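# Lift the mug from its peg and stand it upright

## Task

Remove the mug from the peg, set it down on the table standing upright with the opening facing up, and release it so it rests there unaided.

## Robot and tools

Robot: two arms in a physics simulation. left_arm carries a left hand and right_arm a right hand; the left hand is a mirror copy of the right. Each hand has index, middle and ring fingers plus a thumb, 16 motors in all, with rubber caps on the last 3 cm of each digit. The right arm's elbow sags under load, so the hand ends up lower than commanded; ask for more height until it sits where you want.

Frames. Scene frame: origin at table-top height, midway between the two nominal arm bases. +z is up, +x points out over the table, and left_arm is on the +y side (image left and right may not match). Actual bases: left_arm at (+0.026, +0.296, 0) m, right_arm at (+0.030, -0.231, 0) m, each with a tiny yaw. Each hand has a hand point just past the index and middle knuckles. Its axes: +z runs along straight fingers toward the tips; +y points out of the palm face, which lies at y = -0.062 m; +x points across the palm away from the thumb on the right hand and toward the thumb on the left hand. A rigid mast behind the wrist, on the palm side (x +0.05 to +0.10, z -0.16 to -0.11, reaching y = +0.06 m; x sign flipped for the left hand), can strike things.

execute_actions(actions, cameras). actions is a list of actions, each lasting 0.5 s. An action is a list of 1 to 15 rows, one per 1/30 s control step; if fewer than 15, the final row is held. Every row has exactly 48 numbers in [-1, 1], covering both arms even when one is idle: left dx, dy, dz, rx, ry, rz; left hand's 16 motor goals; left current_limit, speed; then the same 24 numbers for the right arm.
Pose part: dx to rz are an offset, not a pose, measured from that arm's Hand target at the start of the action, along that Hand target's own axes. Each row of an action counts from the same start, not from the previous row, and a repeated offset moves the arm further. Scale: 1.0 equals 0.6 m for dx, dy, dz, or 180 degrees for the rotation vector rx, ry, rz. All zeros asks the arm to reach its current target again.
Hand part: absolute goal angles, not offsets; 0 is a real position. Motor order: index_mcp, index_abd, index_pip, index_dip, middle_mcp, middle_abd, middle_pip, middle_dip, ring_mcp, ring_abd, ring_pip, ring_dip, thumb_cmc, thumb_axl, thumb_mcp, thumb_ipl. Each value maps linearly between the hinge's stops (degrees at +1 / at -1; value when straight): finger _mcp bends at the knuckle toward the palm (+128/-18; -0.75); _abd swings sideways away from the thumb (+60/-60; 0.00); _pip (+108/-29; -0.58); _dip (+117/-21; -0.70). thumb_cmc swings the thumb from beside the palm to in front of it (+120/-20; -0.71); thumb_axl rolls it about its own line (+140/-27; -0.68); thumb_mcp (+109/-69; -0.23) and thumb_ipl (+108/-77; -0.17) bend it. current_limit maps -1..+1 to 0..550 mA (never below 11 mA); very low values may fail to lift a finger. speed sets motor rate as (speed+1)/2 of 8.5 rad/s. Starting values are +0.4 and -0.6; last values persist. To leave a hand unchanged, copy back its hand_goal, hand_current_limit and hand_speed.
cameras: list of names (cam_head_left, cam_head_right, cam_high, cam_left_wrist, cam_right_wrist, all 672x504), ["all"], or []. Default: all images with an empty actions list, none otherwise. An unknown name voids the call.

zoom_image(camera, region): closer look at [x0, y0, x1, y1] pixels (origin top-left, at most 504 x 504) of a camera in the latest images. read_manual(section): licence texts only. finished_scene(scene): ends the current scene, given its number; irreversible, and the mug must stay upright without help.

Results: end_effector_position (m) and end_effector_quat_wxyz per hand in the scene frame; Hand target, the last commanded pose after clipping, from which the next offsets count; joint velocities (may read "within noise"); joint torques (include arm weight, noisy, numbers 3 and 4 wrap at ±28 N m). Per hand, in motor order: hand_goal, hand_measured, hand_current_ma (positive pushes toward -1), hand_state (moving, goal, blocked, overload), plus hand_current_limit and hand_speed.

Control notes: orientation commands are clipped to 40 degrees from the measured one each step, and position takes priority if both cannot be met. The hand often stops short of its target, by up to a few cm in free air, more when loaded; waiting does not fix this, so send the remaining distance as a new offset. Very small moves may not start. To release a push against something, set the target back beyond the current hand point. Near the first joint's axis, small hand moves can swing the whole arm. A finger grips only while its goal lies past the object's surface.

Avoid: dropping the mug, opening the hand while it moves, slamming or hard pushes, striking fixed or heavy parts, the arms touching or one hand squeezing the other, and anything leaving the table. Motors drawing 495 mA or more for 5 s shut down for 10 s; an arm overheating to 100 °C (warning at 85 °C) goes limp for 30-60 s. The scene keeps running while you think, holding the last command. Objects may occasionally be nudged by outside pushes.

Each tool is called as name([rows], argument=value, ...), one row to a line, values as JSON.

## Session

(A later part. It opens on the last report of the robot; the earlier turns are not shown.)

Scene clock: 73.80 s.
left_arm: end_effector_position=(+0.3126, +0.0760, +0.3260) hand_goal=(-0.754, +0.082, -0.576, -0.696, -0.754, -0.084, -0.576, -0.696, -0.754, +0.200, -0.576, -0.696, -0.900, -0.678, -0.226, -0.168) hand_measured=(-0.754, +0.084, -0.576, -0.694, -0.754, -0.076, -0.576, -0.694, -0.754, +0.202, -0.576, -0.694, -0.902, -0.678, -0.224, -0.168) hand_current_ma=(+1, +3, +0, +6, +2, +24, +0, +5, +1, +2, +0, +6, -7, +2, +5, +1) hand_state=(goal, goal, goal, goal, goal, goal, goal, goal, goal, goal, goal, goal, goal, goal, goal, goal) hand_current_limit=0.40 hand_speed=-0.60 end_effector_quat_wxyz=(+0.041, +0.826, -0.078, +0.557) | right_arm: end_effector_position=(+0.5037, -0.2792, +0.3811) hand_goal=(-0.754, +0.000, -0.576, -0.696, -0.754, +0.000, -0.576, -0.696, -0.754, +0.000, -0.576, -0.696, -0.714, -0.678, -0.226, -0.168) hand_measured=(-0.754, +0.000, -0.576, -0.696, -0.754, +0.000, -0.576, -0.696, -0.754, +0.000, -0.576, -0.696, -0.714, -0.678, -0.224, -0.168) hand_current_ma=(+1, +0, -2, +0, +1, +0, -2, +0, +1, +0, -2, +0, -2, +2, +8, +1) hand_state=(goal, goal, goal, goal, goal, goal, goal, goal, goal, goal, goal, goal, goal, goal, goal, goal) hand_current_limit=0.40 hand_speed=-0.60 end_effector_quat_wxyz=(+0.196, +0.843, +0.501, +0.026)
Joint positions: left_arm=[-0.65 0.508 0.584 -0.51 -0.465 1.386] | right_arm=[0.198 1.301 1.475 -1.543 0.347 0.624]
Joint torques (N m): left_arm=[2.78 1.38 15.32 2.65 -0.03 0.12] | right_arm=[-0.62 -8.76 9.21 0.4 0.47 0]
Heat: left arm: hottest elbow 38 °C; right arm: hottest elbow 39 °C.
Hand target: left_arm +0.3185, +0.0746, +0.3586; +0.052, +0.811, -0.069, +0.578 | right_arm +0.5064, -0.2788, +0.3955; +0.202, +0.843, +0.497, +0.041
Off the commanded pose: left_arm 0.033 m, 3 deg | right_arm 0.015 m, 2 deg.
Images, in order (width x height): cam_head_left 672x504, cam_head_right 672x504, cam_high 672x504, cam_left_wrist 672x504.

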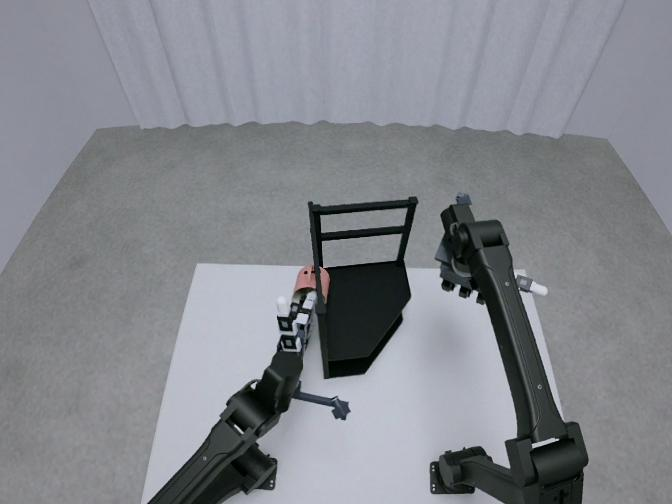

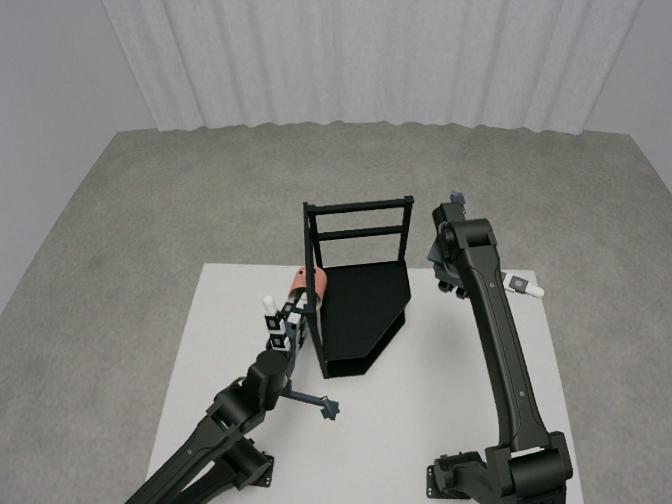

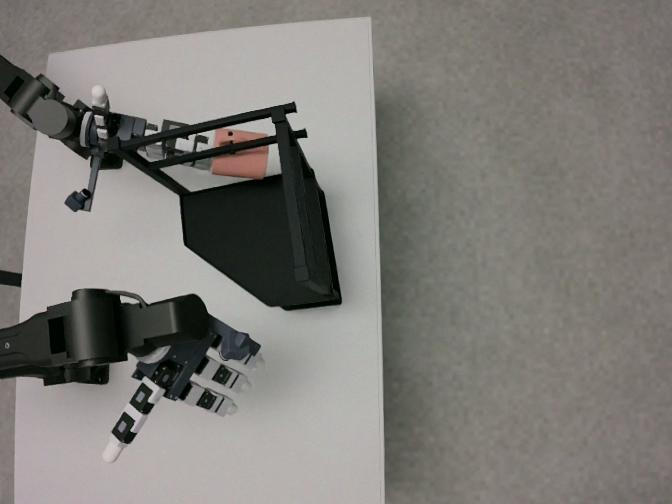

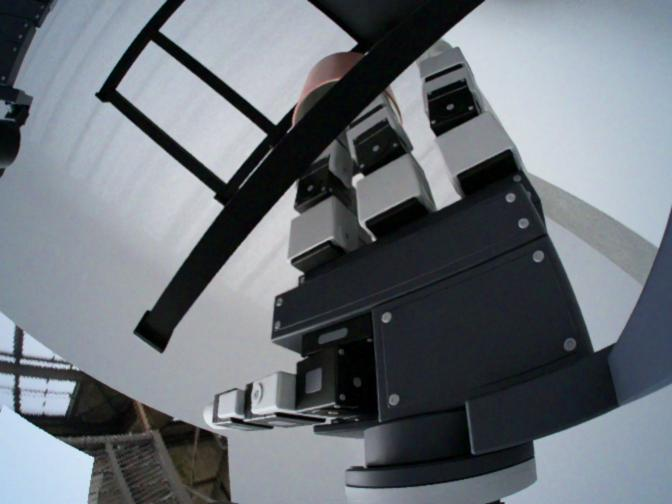

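execute_actions([
  [[0.006,0,0.045,0,0,0,-0.754,0.083,-0.576,-0.696,-0.754,-0.083,-0.576,-0.696,-0.754,0.2,-0.576,-0.696,-0.9,-0.678,-0.226,-0.168,0.4,-0.6,0,0,0,0,0,0,-0.754,0,-0.576,-0.696,-0.754,0,-0.576,-0.696,-0.754,0,-0.576,-0.696,-0.714,-0.678,-0.226,-0.168,0.4,-0.6]],
], cameras=["cam_head_left","cam_head_right","cam_high","cam_left_wrist"])

zoom_image(camera="cam_left_wrist", region=[200, 0, 500, 200])

zoom_image(camera="cam_head_left", region=[240, 230, 360, 330])

zoom_image(camera="cam_high", region=[100, 80, 300, 230])

Scene clock: 75.07 s.
left_arm: end_effector_position=(+0.3379, +0.0728, +0.3206) hand_goal=(-0.754, +0.082, -0.576, -0.696, -0.754, -0.084, -0.576, -0.696, -0.754, +0.200, -0.576, -0.696, -0.900, -0.678, -0.226, -0.168) hand_measured=(-0.754, +0.084, -0.576, -0.694, -0.756, -0.086, -0.576, -0.694, -0.754, +0.202, -0.576, -0.694, -0.902, -0.678, -0.224, -0.168) hand_current_ma=(+1, +3, +0, +6, -5, -6, -1, +4, +1, +3, +0, +6, -7, +2, +5, +1) hand_state=(goal, goal, goal, goal, goal, goal, goal, goal, goal, goal, goal, goal, goal, goal, goal, goal) hand_current_limit=0.40 hand_speed=-0.60 end_effector_quat_wxyz=(+0.042, +0.826, -0.075, +0.557) | right_arm: end_effector_position=(+0.5037, -0.2792, +0.3811) hand_goal=(-0.754, +0.000, -0.576, -0.696, -0.754, +0.000, -0.576, -0.696, -0.754, +0.000, -0.576, -0.696, -0.714, -0.678, -0.226, -0.168) hand_measured=(-0.754, +0.000, -0.576, -0.696, -0.754, +0.000, -0.576, -0.696, -0.754, +0.000, -0.576, -0.696, -0.714, -0.678, -0.224, -0.168) hand_current_ma=(+1, +0, -2, +0, +1, +0, -2, +0, +1, +0, -2, +0, -2, +2, +8, +1) hand_state=(goal, goal, goal, goal, goal, goal, goal, goal, goal, goal, goal, goal, goal, goal, goal, goal) hand_current_limit=0.40 hand_speed=-0.60 end_effector_quat_wxyz=(+0.196, +0.843, +0.501, +0.026)
Joint positions: left_arm=[-0.584 0.588 0.586 -0.418 -0.406 1.41] | right_arm=[0.198 1.301 1.475 -1.543 0.347 0.624]
Joint torques (N m): left_arm=[2.37 0.38 15.61 2.52 0.03 0.12] | right_arm=[-0.73 -8.7 9.31 0.49 0.44 0.04]
Heat: left arm: hottest elbow 38 °C; right arm: hottest elbow 39 °C.
Hand target: left_arm +0.3449, +0.0699, +0.3530; +0.052, +0.811, -0.069, +0.578 | right_arm +0.5064, -0.2788, +0.3955; +0.202, +0.843, +0.497, +0.041
Off the commanded pose: left_arm 0.033 m, 3 deg | right_arm 0.015 m, 2 deg.
Images, in order (width x height): cam_head_left 672x504, cam_head_right 672x504, cam_high 672x504, cam_left_wrist 672x504.

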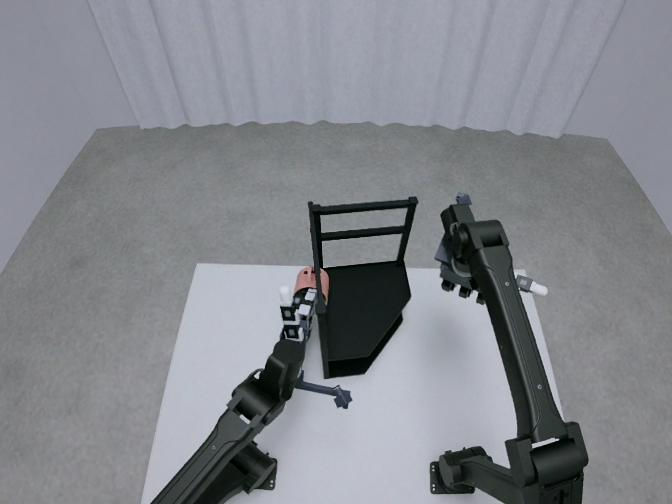

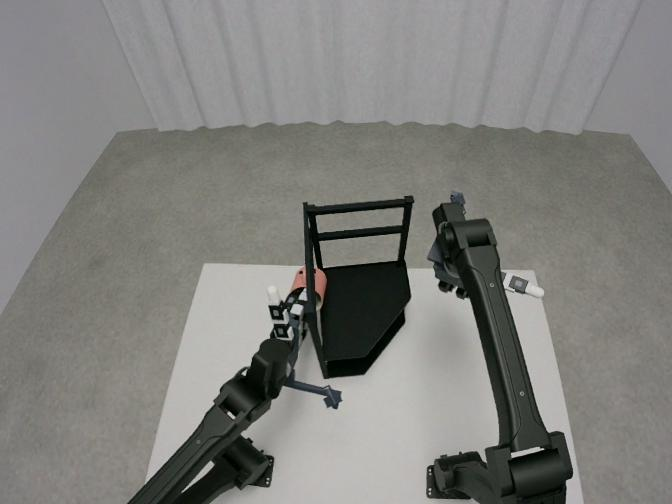

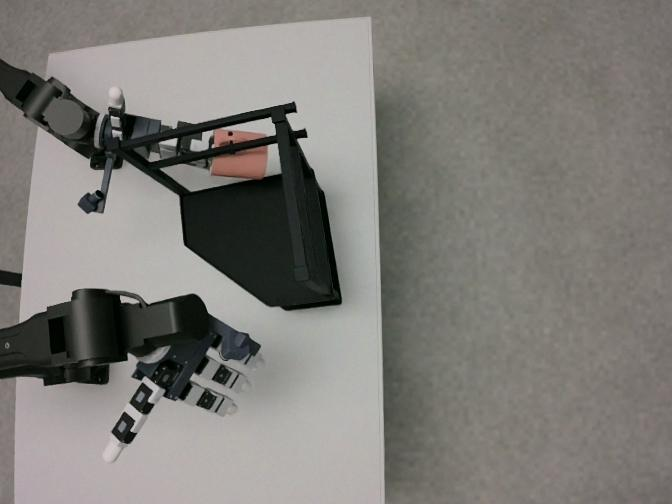

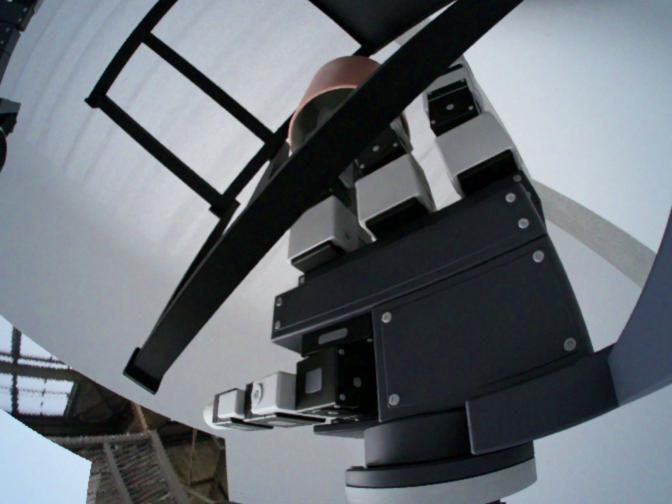

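Scaled by 1.680 from the camera's 672x504 image, which has a finer 960x720 frame.

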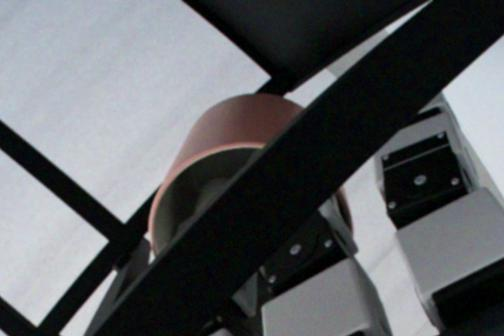

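Scaled by 4.200.

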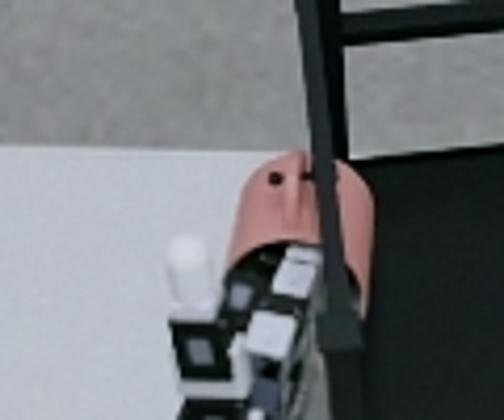

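Scaled by 2.520.

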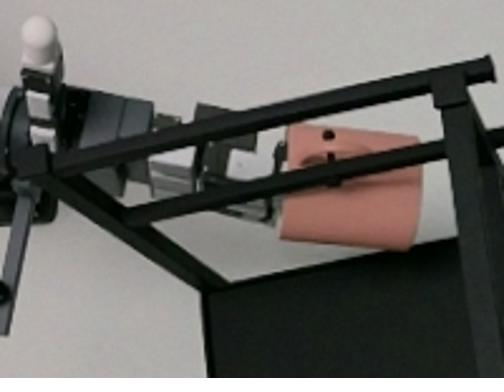

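execute_actions([
  [[0,0,0,0,0,0,-0.754,-0.15,-0.576,-0.696,-0.754,0.15,-0.576,-0.696,-0.754,0.2,-0.576,-0.696,-0.9,-0.678,-0.226,-0.168,0.3,-0.85,0,0,0,0,0,0,-0.754,0,-0.576,-0.696,-0.754,0,-0.576,-0.696,-0.754,0,-0.576,-0.696,-0.714,-0.678,-0.226,-0.168,0.4,-0.6]],
  [[0,0,0,0,0,0,-0.754,-0.3,-0.576,-0.696,-0.754,0.3,-0.576,-0.696,-0.754,0.25,-0.576,-0.696,-0.9,-0.678,-0.226,-0.168,0.4,-0.85,0,0,0,0,0,0,-0.754,0,-0.576,-0.696,-0.754,0,-0.576,-0.696,-0.754,0,-0.576,-0.696,-0.714,-0.678,-0.226,-0.168,0.4,-0.6]],
], cameras=["cam_head_left","cam_head_right","cam_high","cam_left_wrist"])

zoom_image(camera="cam_left_wrist", region=[200, 0, 500, 200])

zoom_image(camera="cam_head_left", region=[240, 230, 360, 330])

zoom_image(camera="cam_high", region=[100, 80, 300, 230])

Scene clock: 76.67 s.
left_arm: end_effector_position=(+0.3381, +0.0726, +0.3227) hand_goal=(-0.754, -0.300, -0.576, -0.696, -0.754, +0.300, -0.576, -0.696, -0.754, +0.250, -0.576, -0.696, -0.900, -0.678, -0.226, -0.168) hand_measured=(-0.756, +0.044, -0.576, -0.694, -0.752, -0.038, -0.576, -0.696, -0.754, +0.250, -0.576, -0.694, -0.902, -0.678, -0.224, -0.168) hand_current_ma=(-5, +385, +0, +4, +5, -385, -1, +0, +1, +1, +0, +6, -7, +2, +5, +1) hand_state=(goal, blocked, goal, goal, goal, blocked, goal, goal, goal, goal, goal, goal, goal, goal, goal, goal) hand_current_limit=0.40 hand_speed=-0.85 end_effector_quat_wxyz=(+0.043, +0.825, -0.075, +0.559) | right_arm: end_effector_position=(+0.5037, -0.2792, +0.3811) hand_goal=(-0.754, +0.000, -0.576, -0.696, -0.754, +0.000, -0.576, -0.696, -0.754, +0.000, -0.576, -0.696, -0.714, -0.678, -0.226, -0.168) hand_measured=(-0.754, +0.000, -0.576, -0.696, -0.754, +0.000, -0.576, -0.696, -0.754, +0.000, -0.576, -0.696, -0.714, -0.678, -0.224, -0.168) hand_current_ma=(+1, +0, -2, +0, +1, +0, -2, +0, +1, +0, -2, +0, -2, +2, +8, +1) hand_state=(goal, goal, goal, goal, goal, goal, goal, goal, goal, goal, goal, goal, goal, goal, goal, goal) hand_current_limit=0.40 hand_speed=-0.60 end_effector_quat_wxyz=(+0.196, +0.843, +0.501, +0.026)
Joint positions: left_arm=[-0.584 0.588 0.588 -0.416 -0.406 1.411] | right_arm=[0.198 1.301 1.475 -1.543 0.347 0.624]
Joint torques (N m): left_arm=[2.43 0.79 15.43 2.52 0.05 0.11] | right_arm=[-0.38 -8.59 9.01 0.36 0.52 0.04]
Heat: left arm: hottest elbow 38 °C; right arm: hottest elbow 39 °C.
Hand target: left_arm +0.3448, +0.0699, +0.3531; +0.052, +0.811, -0.069, +0.578 | right_arm +0.5064, -0.2788, +0.3955; +0.202, +0.843, +0.497, +0.041
Off the commanded pose: left_arm 0.031 m, 3 deg | right_arm 0.015 m, 2 deg.
Images, in order (width x height): cam_head_left 672x504, cam_head_right 672x504, cam_high 672x504, cam_left_wrist 672x504.

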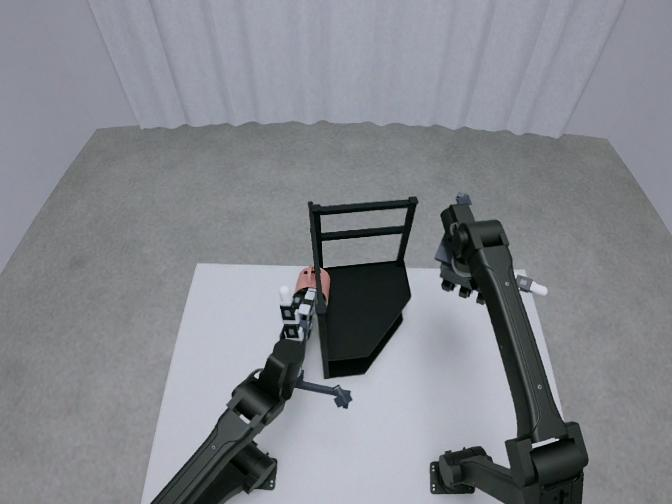

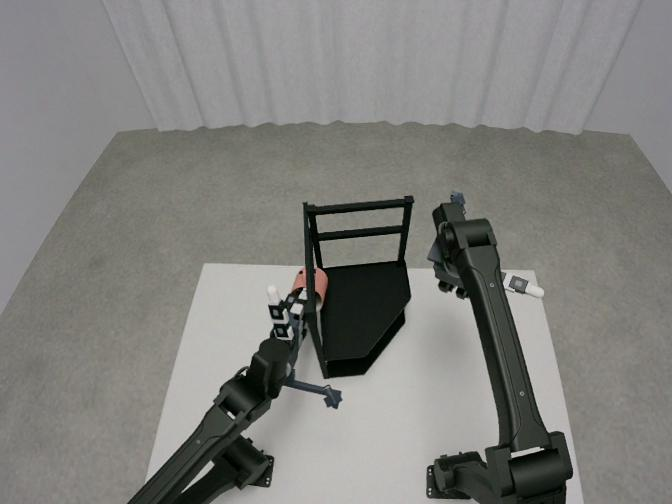

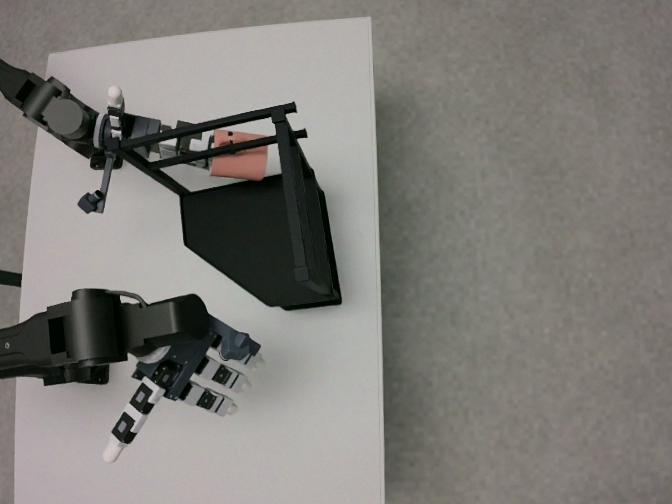

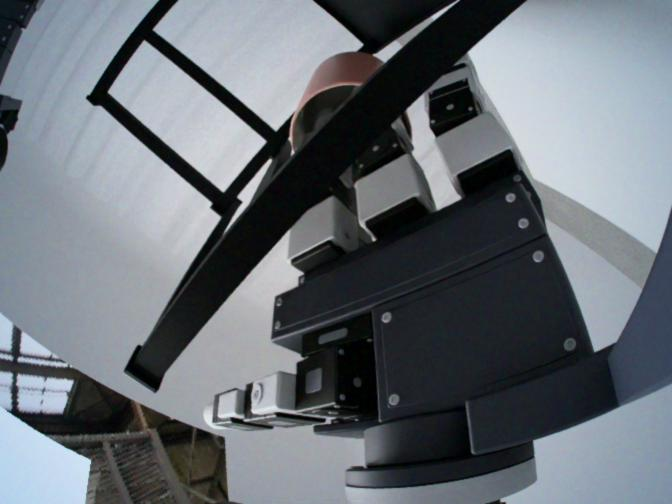

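Scaled by 1.680 from the camera's 672x504 image, which has a finer 960x720 frame.

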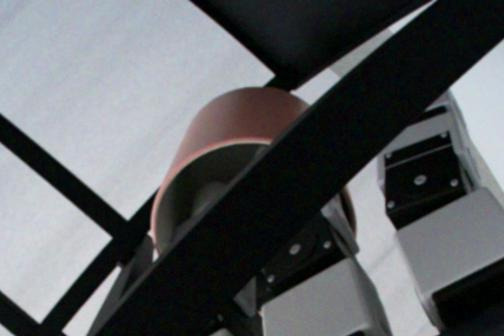

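Scaled by 4.200.

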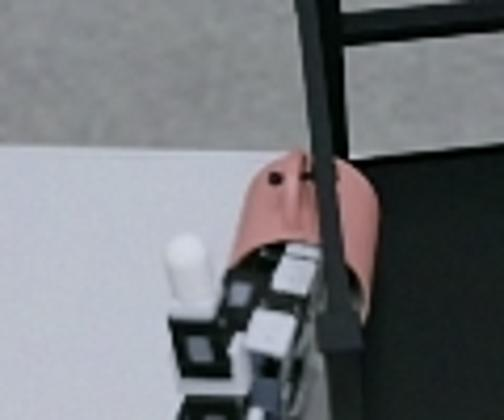

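Scaled by 2.520.

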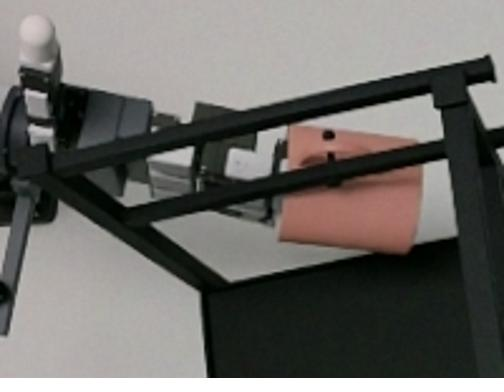

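execute_actions([
  [[0,0,0,0,0,0,-0.754,-0.3,-0.576,-0.696,-0.754,0.3,-0.576,-0.696,-0.754,0.25,-0.576,-0.696,-0.9,-0.678,-0.226,-0.168,0.7,-0.85,0,0,0,0,0,0,-0.754,0,-0.576,-0.696,-0.754,0,-0.576,-0.696,-0.754,0,-0.576,-0.696,-0.714,-0.678,-0.226,-0.168,0.4,-0.6]],
  [[0.0125,0,-0.005,0,0,0,-0.754,-0.3,-0.576,-0.696,-0.754,0.3,-0.576,-0.696,-0.754,0.25,-0.576,-0.696,-0.9,-0.678,-0.226,-0.168,0.7,-0.85,0,0,0,0,0,0,-0.754,0,-0.576,-0.696,-0.754,0,-0.576,-0.696,-0.754,0,-0.576,-0.696,-0.714,-0.678,-0.226,-0.168,0.4,-0.6]],
], cameras=["cam_head_left","cam_high"])

zoom_image(camera="cam_head_left", region=[240, 230, 360, 330])

zoom_image(camera="cam_high", region=[100, 80, 300, 230])

Scene clock: 79.60 s.
left_arm: end_effector_position=(+0.3382, +0.0724, +0.3241) hand_goal=(-0.754, -0.300, -0.576, -0.696, -0.754, +0.300, -0.576, -0.696, -0.754, +0.250, -0.576, -0.696, -0.900, -0.678, -0.226, -0.168) hand_measured=(-0.756, +0.044, -0.576, -0.696, -0.752, -0.032, -0.576, -0.696, -0.754, +0.250, -0.576, -0.694, -0.902, -0.678, -0.224, -0.168) hand_current_ma=(-6, +467, +0, +2, +5, -467, -1, +0, +1, +1, +0, +6, -7, +2, +5, +1) hand_state=(goal, blocked, goal, goal, goal, blocked, goal, goal, goal, goal, goal, goal, goal, goal, goal, goal) hand_current_limit=0.70 hand_speed=-0.85 end_effector_quat_wxyz=(+0.044, +0.824, -0.075, +0.560) | right_arm: end_effector_position=(+0.5037, -0.2792, +0.3811) hand_goal=(-0.754, +0.000, -0.576, -0.696, -0.754, +0.000, -0.576, -0.696, -0.754, +0.000, -0.576, -0.696, -0.714, -0.678, -0.226, -0.168) hand_measured=(-0.754, +0.000, -0.576, -0.696, -0.754, +0.000, -0.576, -0.696, -0.754, +0.000, -0.576, -0.696, -0.714, -0.678, -0.224, -0.168) hand_current_ma=(+1, +0, -2, +0, +1, +0, -2, +0, +1, +0, -2, +0, -2, +2, +8, +1) hand_state=(goal, goal, goal, goal, goal, goal, goal, goal, goal, goal, goal, goal, goal, goal, goal, goal) hand_current_limit=0.40 hand_speed=-0.60 end_effector_quat_wxyz=(+0.196, +0.843, +0.501, +0.026)
Joint positions: left_arm=[-0.584 0.588 0.59 -0.416 -0.406 1.412] | right_arm=[0.198 1.301 1.475 -1.543 0.347 0.624]
Joint torques (N m): left_arm=[2.49 0.32 17.05 1.84 0.02 0.1] | right_arm=[-0.09 -9.23 9.26 0.27 0.51 0]
Heat: left arm: hottest elbow 38 °C; right arm: hottest elbow 39 °C.
Hand target: left_arm +0.3444, +0.0700, +0.3612; +0.052, +0.811, -0.070, +0.578 | right_arm +0.5064, -0.2788, +0.3955; +0.202, +0.843, +0.497, +0.041
Off the commanded pose: left_arm 0.038 m, 3 deg | right_arm 0.015 m, 2 deg.
Images, in order (width x height): cam_head_left 672x504, cam_high 672x504.

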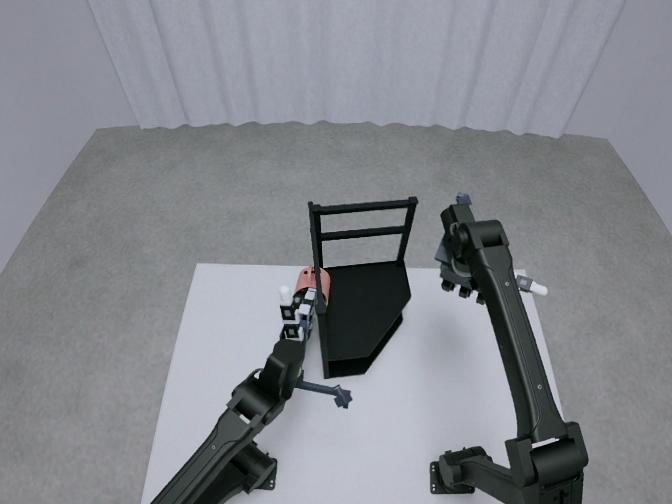

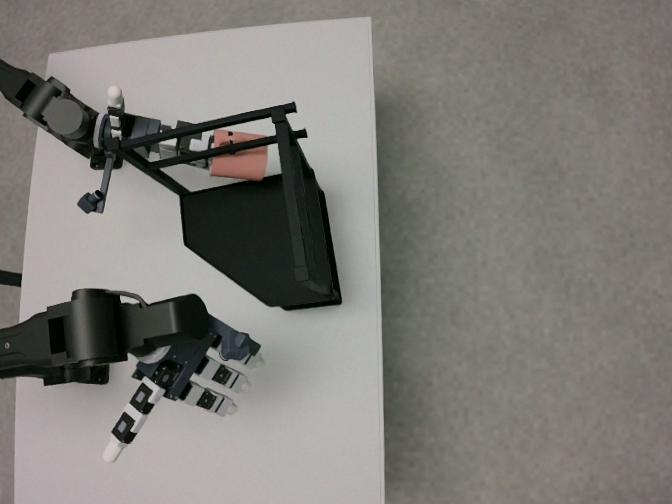

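Scaled by 4.200.

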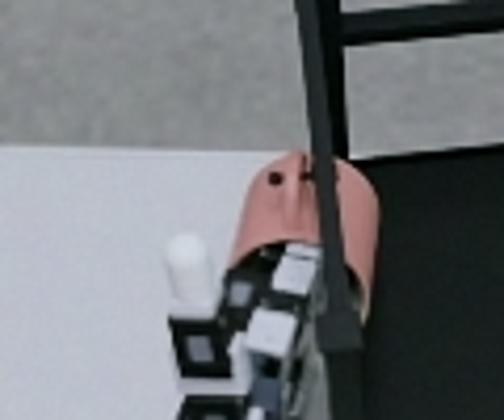

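Scaled by 2.520.

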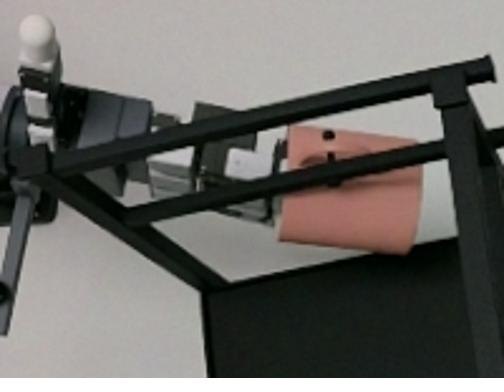

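execute_actions([
  [[0.002,-0.0405,-0.0108,0,0,0,-0.754,-0.3,-0.576,-0.696,-0.754,0.3,-0.576,-0.696,-0.754,0.25,-0.576,-0.696,-0.9,-0.678,-0.226,-0.168,0.7,-0.85,0,0,0,0,0,0,-0.754,0,-0.576,-0.696,-0.754,0,-0.576,-0.696,-0.754,0,-0.576,-0.696,-0.714,-0.678,-0.226,-0.168,0.4,-0.6]],
], cameras=["cam_head_left","cam_high","cam_left_wrist"])

zoom_image(camera="cam_head_left", region=[240, 230, 360, 330])

zoom_image(camera="cam_high", region=[100, 80, 300, 230])

zoom_image(camera="cam_left_wrist", region=[200, 0, 500, 200])

Scene clock: 81.00 s.
left_arm: end_effector_position=(+0.3381, +0.0889, +0.3268) hand_goal=(-0.754, -0.300, -0.576, -0.696, -0.754, +0.300, -0.576, -0.696, -0.754, +0.250, -0.576, -0.696, -0.900, -0.678, -0.226, -0.168) hand_measured=(-0.744, +0.044, -0.572, -0.698, -0.744, -0.014, -0.572, -0.696, -0.754, +0.250, -0.576, -0.694, -0.902, -0.678, -0.224, -0.168) hand_current_ma=(+38, +467, +12, -3, +37, -468, +13, -2, +2, +1, +0, +6, -6, +2, +5, +1) hand_state=(goal, blocked, goal, goal, goal, blocked, goal, goal, goal, goal, goal, goal, goal, goal, goal, goal) hand_current_limit=0.70 hand_speed=-0.85 end_effector_quat_wxyz=(+0.048, +0.825, -0.085, +0.557) | right_arm: end_effector_position=(+0.5037, -0.2792, +0.3811) hand_goal=(-0.754, +0.000, -0.576, -0.696, -0.754, +0.000, -0.576, -0.696, -0.754, +0.000, -0.576, -0.696, -0.714, -0.678, -0.226, -0.168) hand_measured=(-0.754, +0.000, -0.576, -0.696, -0.754, +0.000, -0.576, -0.696, -0.754, +0.000, -0.576, -0.696, -0.714, -0.678, -0.224, -0.168) hand_current_ma=(+1, +0, -2, +0, +1, +0, -2, +0, +1, +0, -2, +0, -2, +2, +8, +1) hand_state=(goal, goal, goal, goal, goal, goal, goal, goal, goal, goal, goal, goal, goal, goal, goal, goal) hand_current_limit=0.40 hand_speed=-0.60 end_effector_quat_wxyz=(+0.196, +0.843, +0.501, +0.026)
Joint positions: left_arm=[-0.49 0.557 0.591 -0.439 -0.3 1.46] | right_arm=[0.198 1.301 1.475 -1.543 0.347 0.624]
Joint torques (N m): left_arm=[2.96 -0.67 16.36 1.68 -0.22 -0.02] | right_arm=[-0.03 -8.94 9.37 0.23 0.5 0.02]
Heat: left arm: hottest elbow 39 °C; right arm: hottest elbow 39 °C.
Hand target: left_arm +0.3430, +0.0950, +0.3644; +0.052, +0.811, -0.069, +0.578 | right_arm +0.5064, -0.2788, +0.3955; +0.202, +0.843, +0.497, +0.041
Off the commanded pose: left_arm 0.038 m, 3 deg | right_arm 0.015 m, 2 deg.
Images, in order (width x height): cam_head_left 672x504, cam_high 672x504, cam_left_wrist 672x504.

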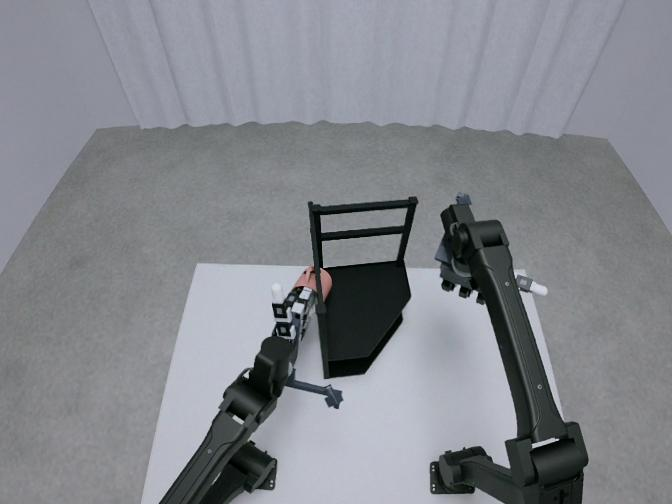

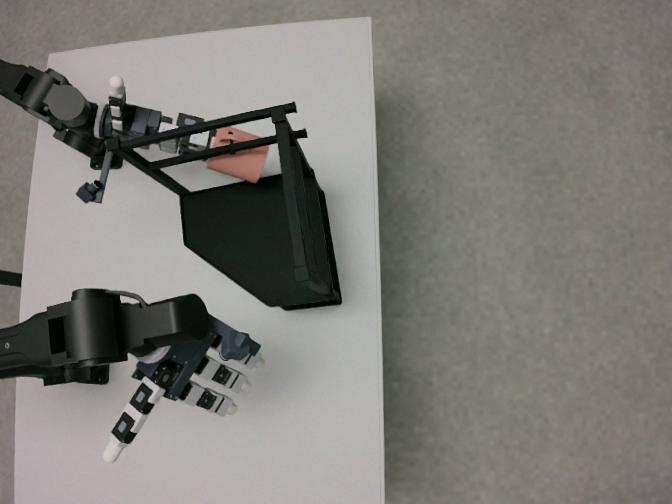

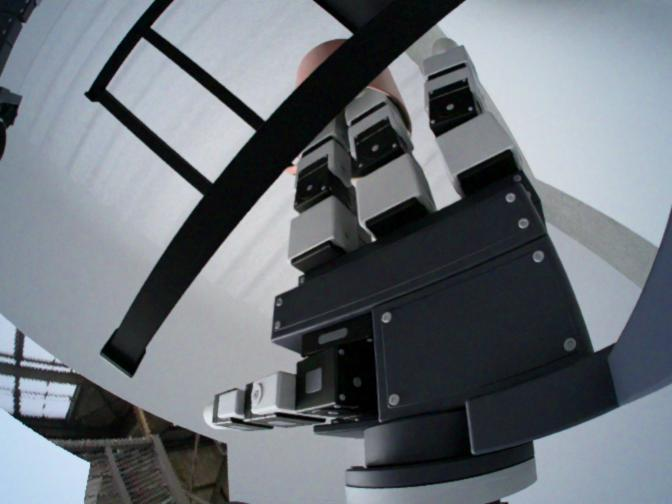

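Scaled by 4.200.

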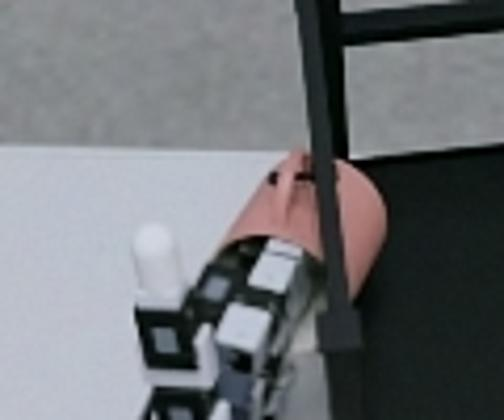

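Scaled by 2.520.

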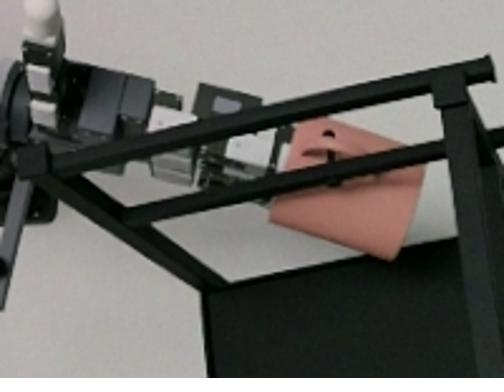

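Scaled by 1.680 from the camera's 672x504 image, which has a finer 960x720 frame.

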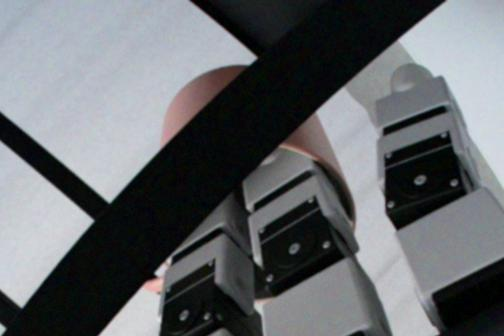

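execute_actions([
  [[0.02,0,-0.008,0,0,0,-0.754,-0.3,-0.576,-0.696,-0.754,0.3,-0.576,-0.696,-0.754,0.25,-0.576,-0.696,-0.9,-0.678,-0.226,-0.168,0.7,-0.85,0,0,0,0,0,0,-0.754,0,-0.576,-0.696,-0.754,0,-0.576,-0.696,-0.754,0,-0.576,-0.696,-0.714,-0.678,-0.226,-0.168,0.4,-0.6]],
], cameras=["cam_head_left","cam_high","cam_left_wrist"])

zoom_image(camera="cam_head_left", region=[240, 230, 360, 330])

zoom_image(camera="cam_high", region=[140, 100, 290, 212])

zoom_image(camera="cam_left_wrist", region=[200, 0, 500, 200])

Scene clock: 82.73 s.
left_arm: end_effector_position=(+0.3368, +0.0901, +0.3297) hand_goal=(-0.754, -0.300, -0.576, -0.696, -0.754, +0.300, -0.576, -0.696, -0.754, +0.250, -0.576, -0.696, -0.900, -0.678, -0.226, -0.168) hand_measured=(-0.744, +0.044, -0.572, -0.698, -0.744, -0.008, -0.572, -0.696, -0.754, +0.250, -0.576, -0.694, -0.902, -0.678, -0.224, -0.168) hand_current_ma=(+38, +467, +12, -3, +37, -468, +13, -2, +2, +1, +0, +6, -6, +2, +5, +1) hand_state=(goal, blocked, goal, goal, goal, blocked, goal, goal, goal, goal, goal, goal, goal, goal, goal, goal) hand_current_limit=0.70 hand_speed=-0.85 end_effector_quat_wxyz=(+0.045, +0.830, -0.086, +0.550) | right_arm: end_effector_position=(+0.5037, -0.2792, +0.3811) hand_goal=(-0.754, +0.000, -0.576, -0.696, -0.754, +0.000, -0.576, -0.696, -0.754, +0.000, -0.576, -0.696, -0.714, -0.678, -0.226, -0.168) hand_measured=(-0.754, +0.000, -0.576, -0.696, -0.754, +0.000, -0.576, -0.696, -0.754, +0.000, -0.576, -0.696, -0.714, -0.678, -0.224, -0.168) hand_current_ma=(+1, +0, -2, +0, +1, +0, -2, +0, +1, +0, -2, +0, -2, +2, +8, +1) hand_state=(goal, goal, goal, goal, goal, goal, goal, goal, goal, goal, goal, goal, goal, goal, goal, goal) hand_current_limit=0.40 hand_speed=-0.60 end_effector_quat_wxyz=(+0.196, +0.843, +0.501, +0.026)
Joint positions: left_arm=[-0.489 0.557 0.611 -0.476 -0.3 1.461] | right_arm=[0.198 1.301 1.475 -1.543 0.347 0.624]
Joint torques (N m): left_arm=[2.96 -0.56 17.59 1.88 -0.23 0] | right_arm=[-0.73 -9 9.18 0.27 0.49 0]
Heat: left arm: hottest elbow 40 °C; right arm: hottest elbow 40 °C.
Hand target: left_arm +0.3424, +0.0951, +0.3773; +0.052, +0.811, -0.070, +0.578 | right_arm +0.5064, -0.2788, +0.3955; +0.202, +0.843, +0.497, +0.041
Off the commanded pose: left_arm 0.048 m, 4 deg | right_arm 0.015 m, 2 deg.
Images, in order (width x height): cam_head_left 672x504, cam_high 672x504, cam_left_wrist 672x504.

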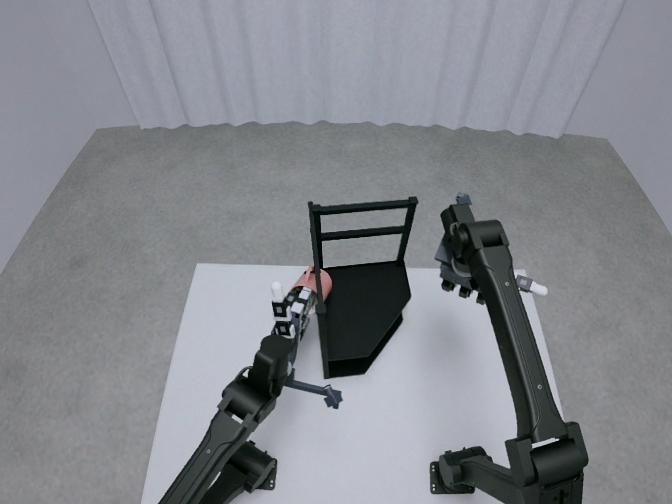

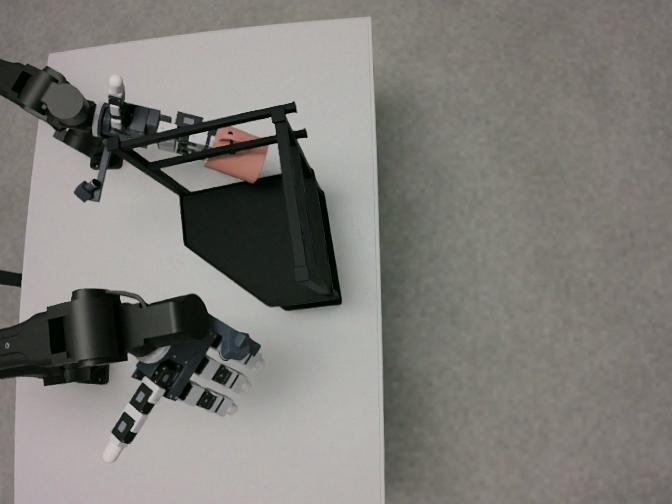

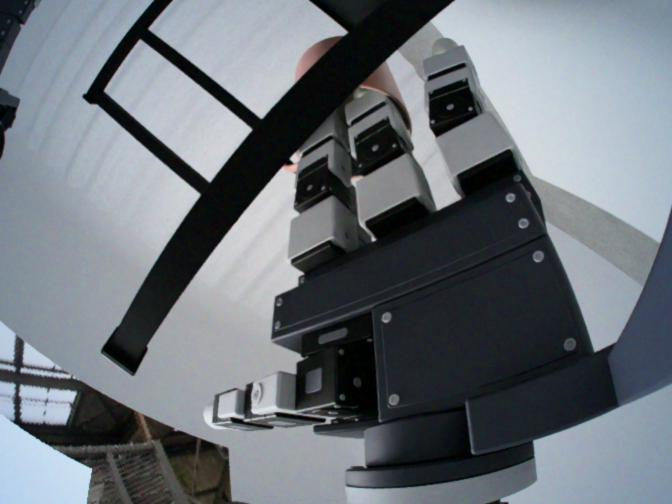

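Scaled by 4.200.

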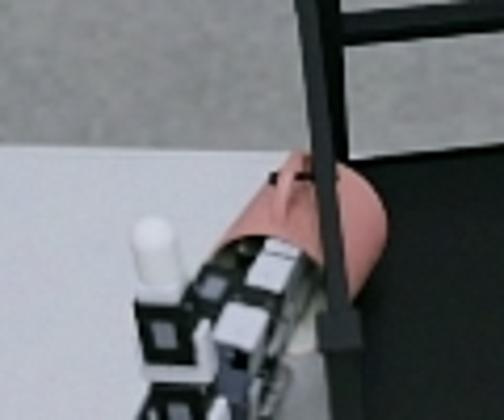

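Scaled by 3.360.

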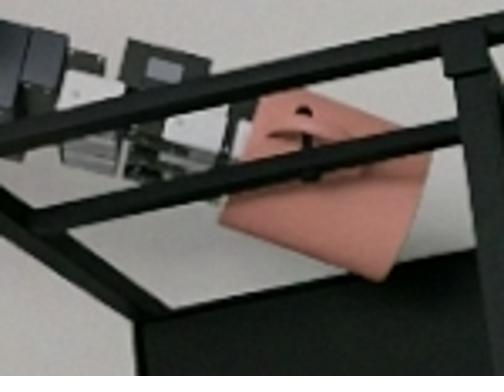

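Scaled by 1.680 from the camera's 672x504 image, which has a finer 960x720 frame.

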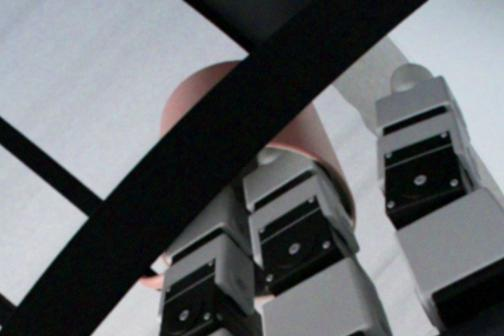

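execute_actions([
  [[-0.0125,0,0.005,0,0,0,-0.754,0.083,-0.576,-0.696,-0.754,-0.083,-0.576,-0.696,-0.754,0.25,-0.576,-0.696,-0.9,-0.678,-0.226,-0.168,0.4,-0.75,0,0,0,0,0,0,-0.754,0,-0.576,-0.696,-0.754,0,-0.576,-0.696,-0.754,0,-0.576,-0.696,-0.714,-0.678,-0.226,-0.168,0.4,-0.6]],
  [[0,0,0.035,0,0,0,-0.754,0.083,-0.576,-0.696,-0.754,-0.083,-0.576,-0.696,-0.754,0.25,-0.576,-0.696,-0.9,-0.678,-0.226,-0.168,0.4,-0.75,0,0,0,0,0,0,-0.754,0,-0.576,-0.696,-0.754,0,-0.576,-0.696,-0.754,0,-0.576,-0.696,-0.714,-0.678,-0.226,-0.168,0.4,-0.6]],
], cameras=["cam_head_left","cam_high","cam_left_wrist"])

zoom_image(camera="cam_head_left", region=[240, 230, 360, 330])

zoom_image(camera="cam_high", region=[140, 100, 290, 212])

zoom_image(camera="cam_left_wrist", region=[200, 0, 500, 200])

Scene clock: 85.03 s.
left_arm: end_effector_position=(+0.3535, +0.0928, +0.3255) hand_goal=(-0.754, +0.082, -0.576, -0.696, -0.754, -0.084, -0.576, -0.696, -0.754, +0.250, -0.576, -0.696, -0.900, -0.678, -0.226, -0.168) hand_measured=(-0.752, +0.102, -0.574, -0.698, -0.750, -0.074, -0.572, -0.696, -0.754, +0.250, -0.576, -0.694, -0.902, -0.678, -0.224, -0.168) hand_current_ma=(+8, +62, +6, -3, +13, +30, +10, -2, +2, +1, +0, +6, -6, +2, +5, +1) hand_state=(goal, blocked, goal, goal, goal, goal, goal, goal, goal, goal, goal, goal, goal, goal, goal, goal) hand_current_limit=0.40 hand_speed=-0.75 end_effector_quat_wxyz=(+0.044, +0.831, -0.077, +0.549) | right_arm: end_effector_position=(+0.5037, -0.2792, +0.3811) hand_goal=(-0.754, +0.000, -0.576, -0.696, -0.754, +0.000, -0.576, -0.696, -0.754, +0.000, -0.576, -0.696, -0.714, -0.678, -0.226, -0.168) hand_measured=(-0.754, +0.000, -0.576, -0.696, -0.754, +0.000, -0.576, -0.696, -0.754, +0.000, -0.576, -0.696, -0.714, -0.678, -0.224, -0.168) hand_current_ma=(+1, +0, -2, +0, +1, +0, -2, +0, +1, +0, -2, +0, -2, +2, +8, +1) hand_state=(goal, goal, goal, goal, goal, goal, goal, goal, goal, goal, goal, goal, goal, goal, goal, goal) hand_current_limit=0.40 hand_speed=-0.60 end_effector_quat_wxyz=(+0.196, +0.843, +0.501, +0.026)
Joint positions: left_arm=[-0.449 0.603 0.611 -0.428 -0.276 1.462] | right_arm=[0.198 1.301 1.475 -1.543 0.347 0.624]
Joint torques (N m): left_arm=[2.43 -0.56 15.68 3.15 0.08 0.11] | right_arm=[0.15 -8.06 9.16 0.38 0.5 -0.02]
Heat: left arm: hottest elbow 40 °C; right arm: hottest elbow 40 °C.
Hand target: left_arm +0.3624, +0.0916, +0.3624; +0.052, +0.811, -0.069, +0.578 | right_arm +0.5064, -0.2788, +0.3955; +0.202, +0.843, +0.497, +0.041
Off the commanded pose: left_arm 0.038 m, 4 deg | right_arm 0.015 m, 2 deg.
Images, in order (width x height): cam_head_left 672x504, cam_high 672x504, cam_left_wrist 672x504.

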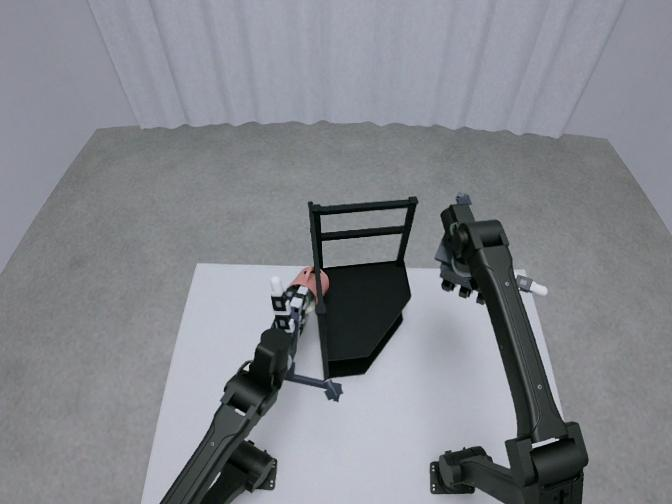

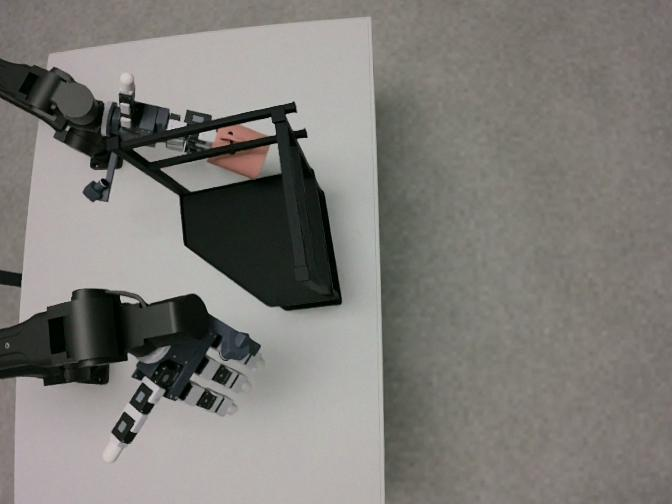

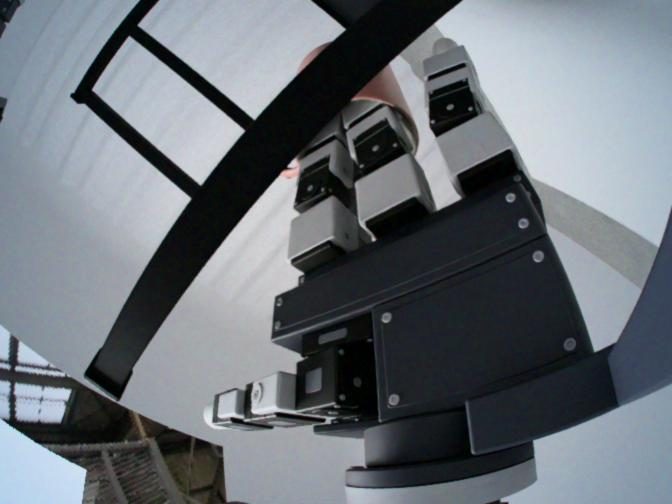

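Scaled by 4.200.

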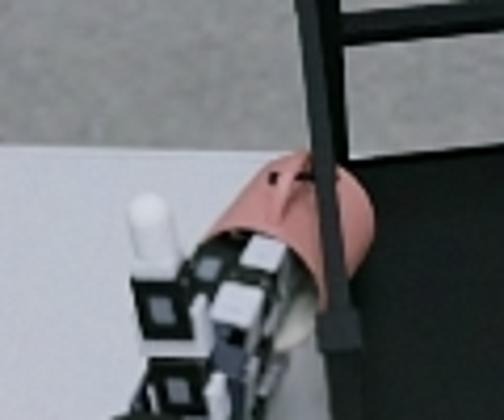

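Scaled by 3.360.

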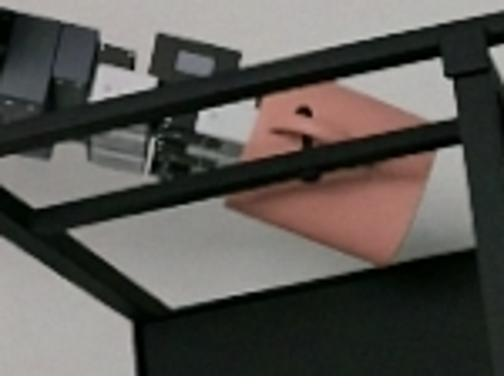

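Scaled by 1.680 from the camera's 672x504 image, which has a finer 960x720 frame.

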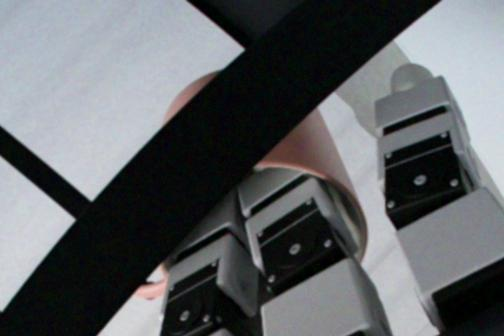

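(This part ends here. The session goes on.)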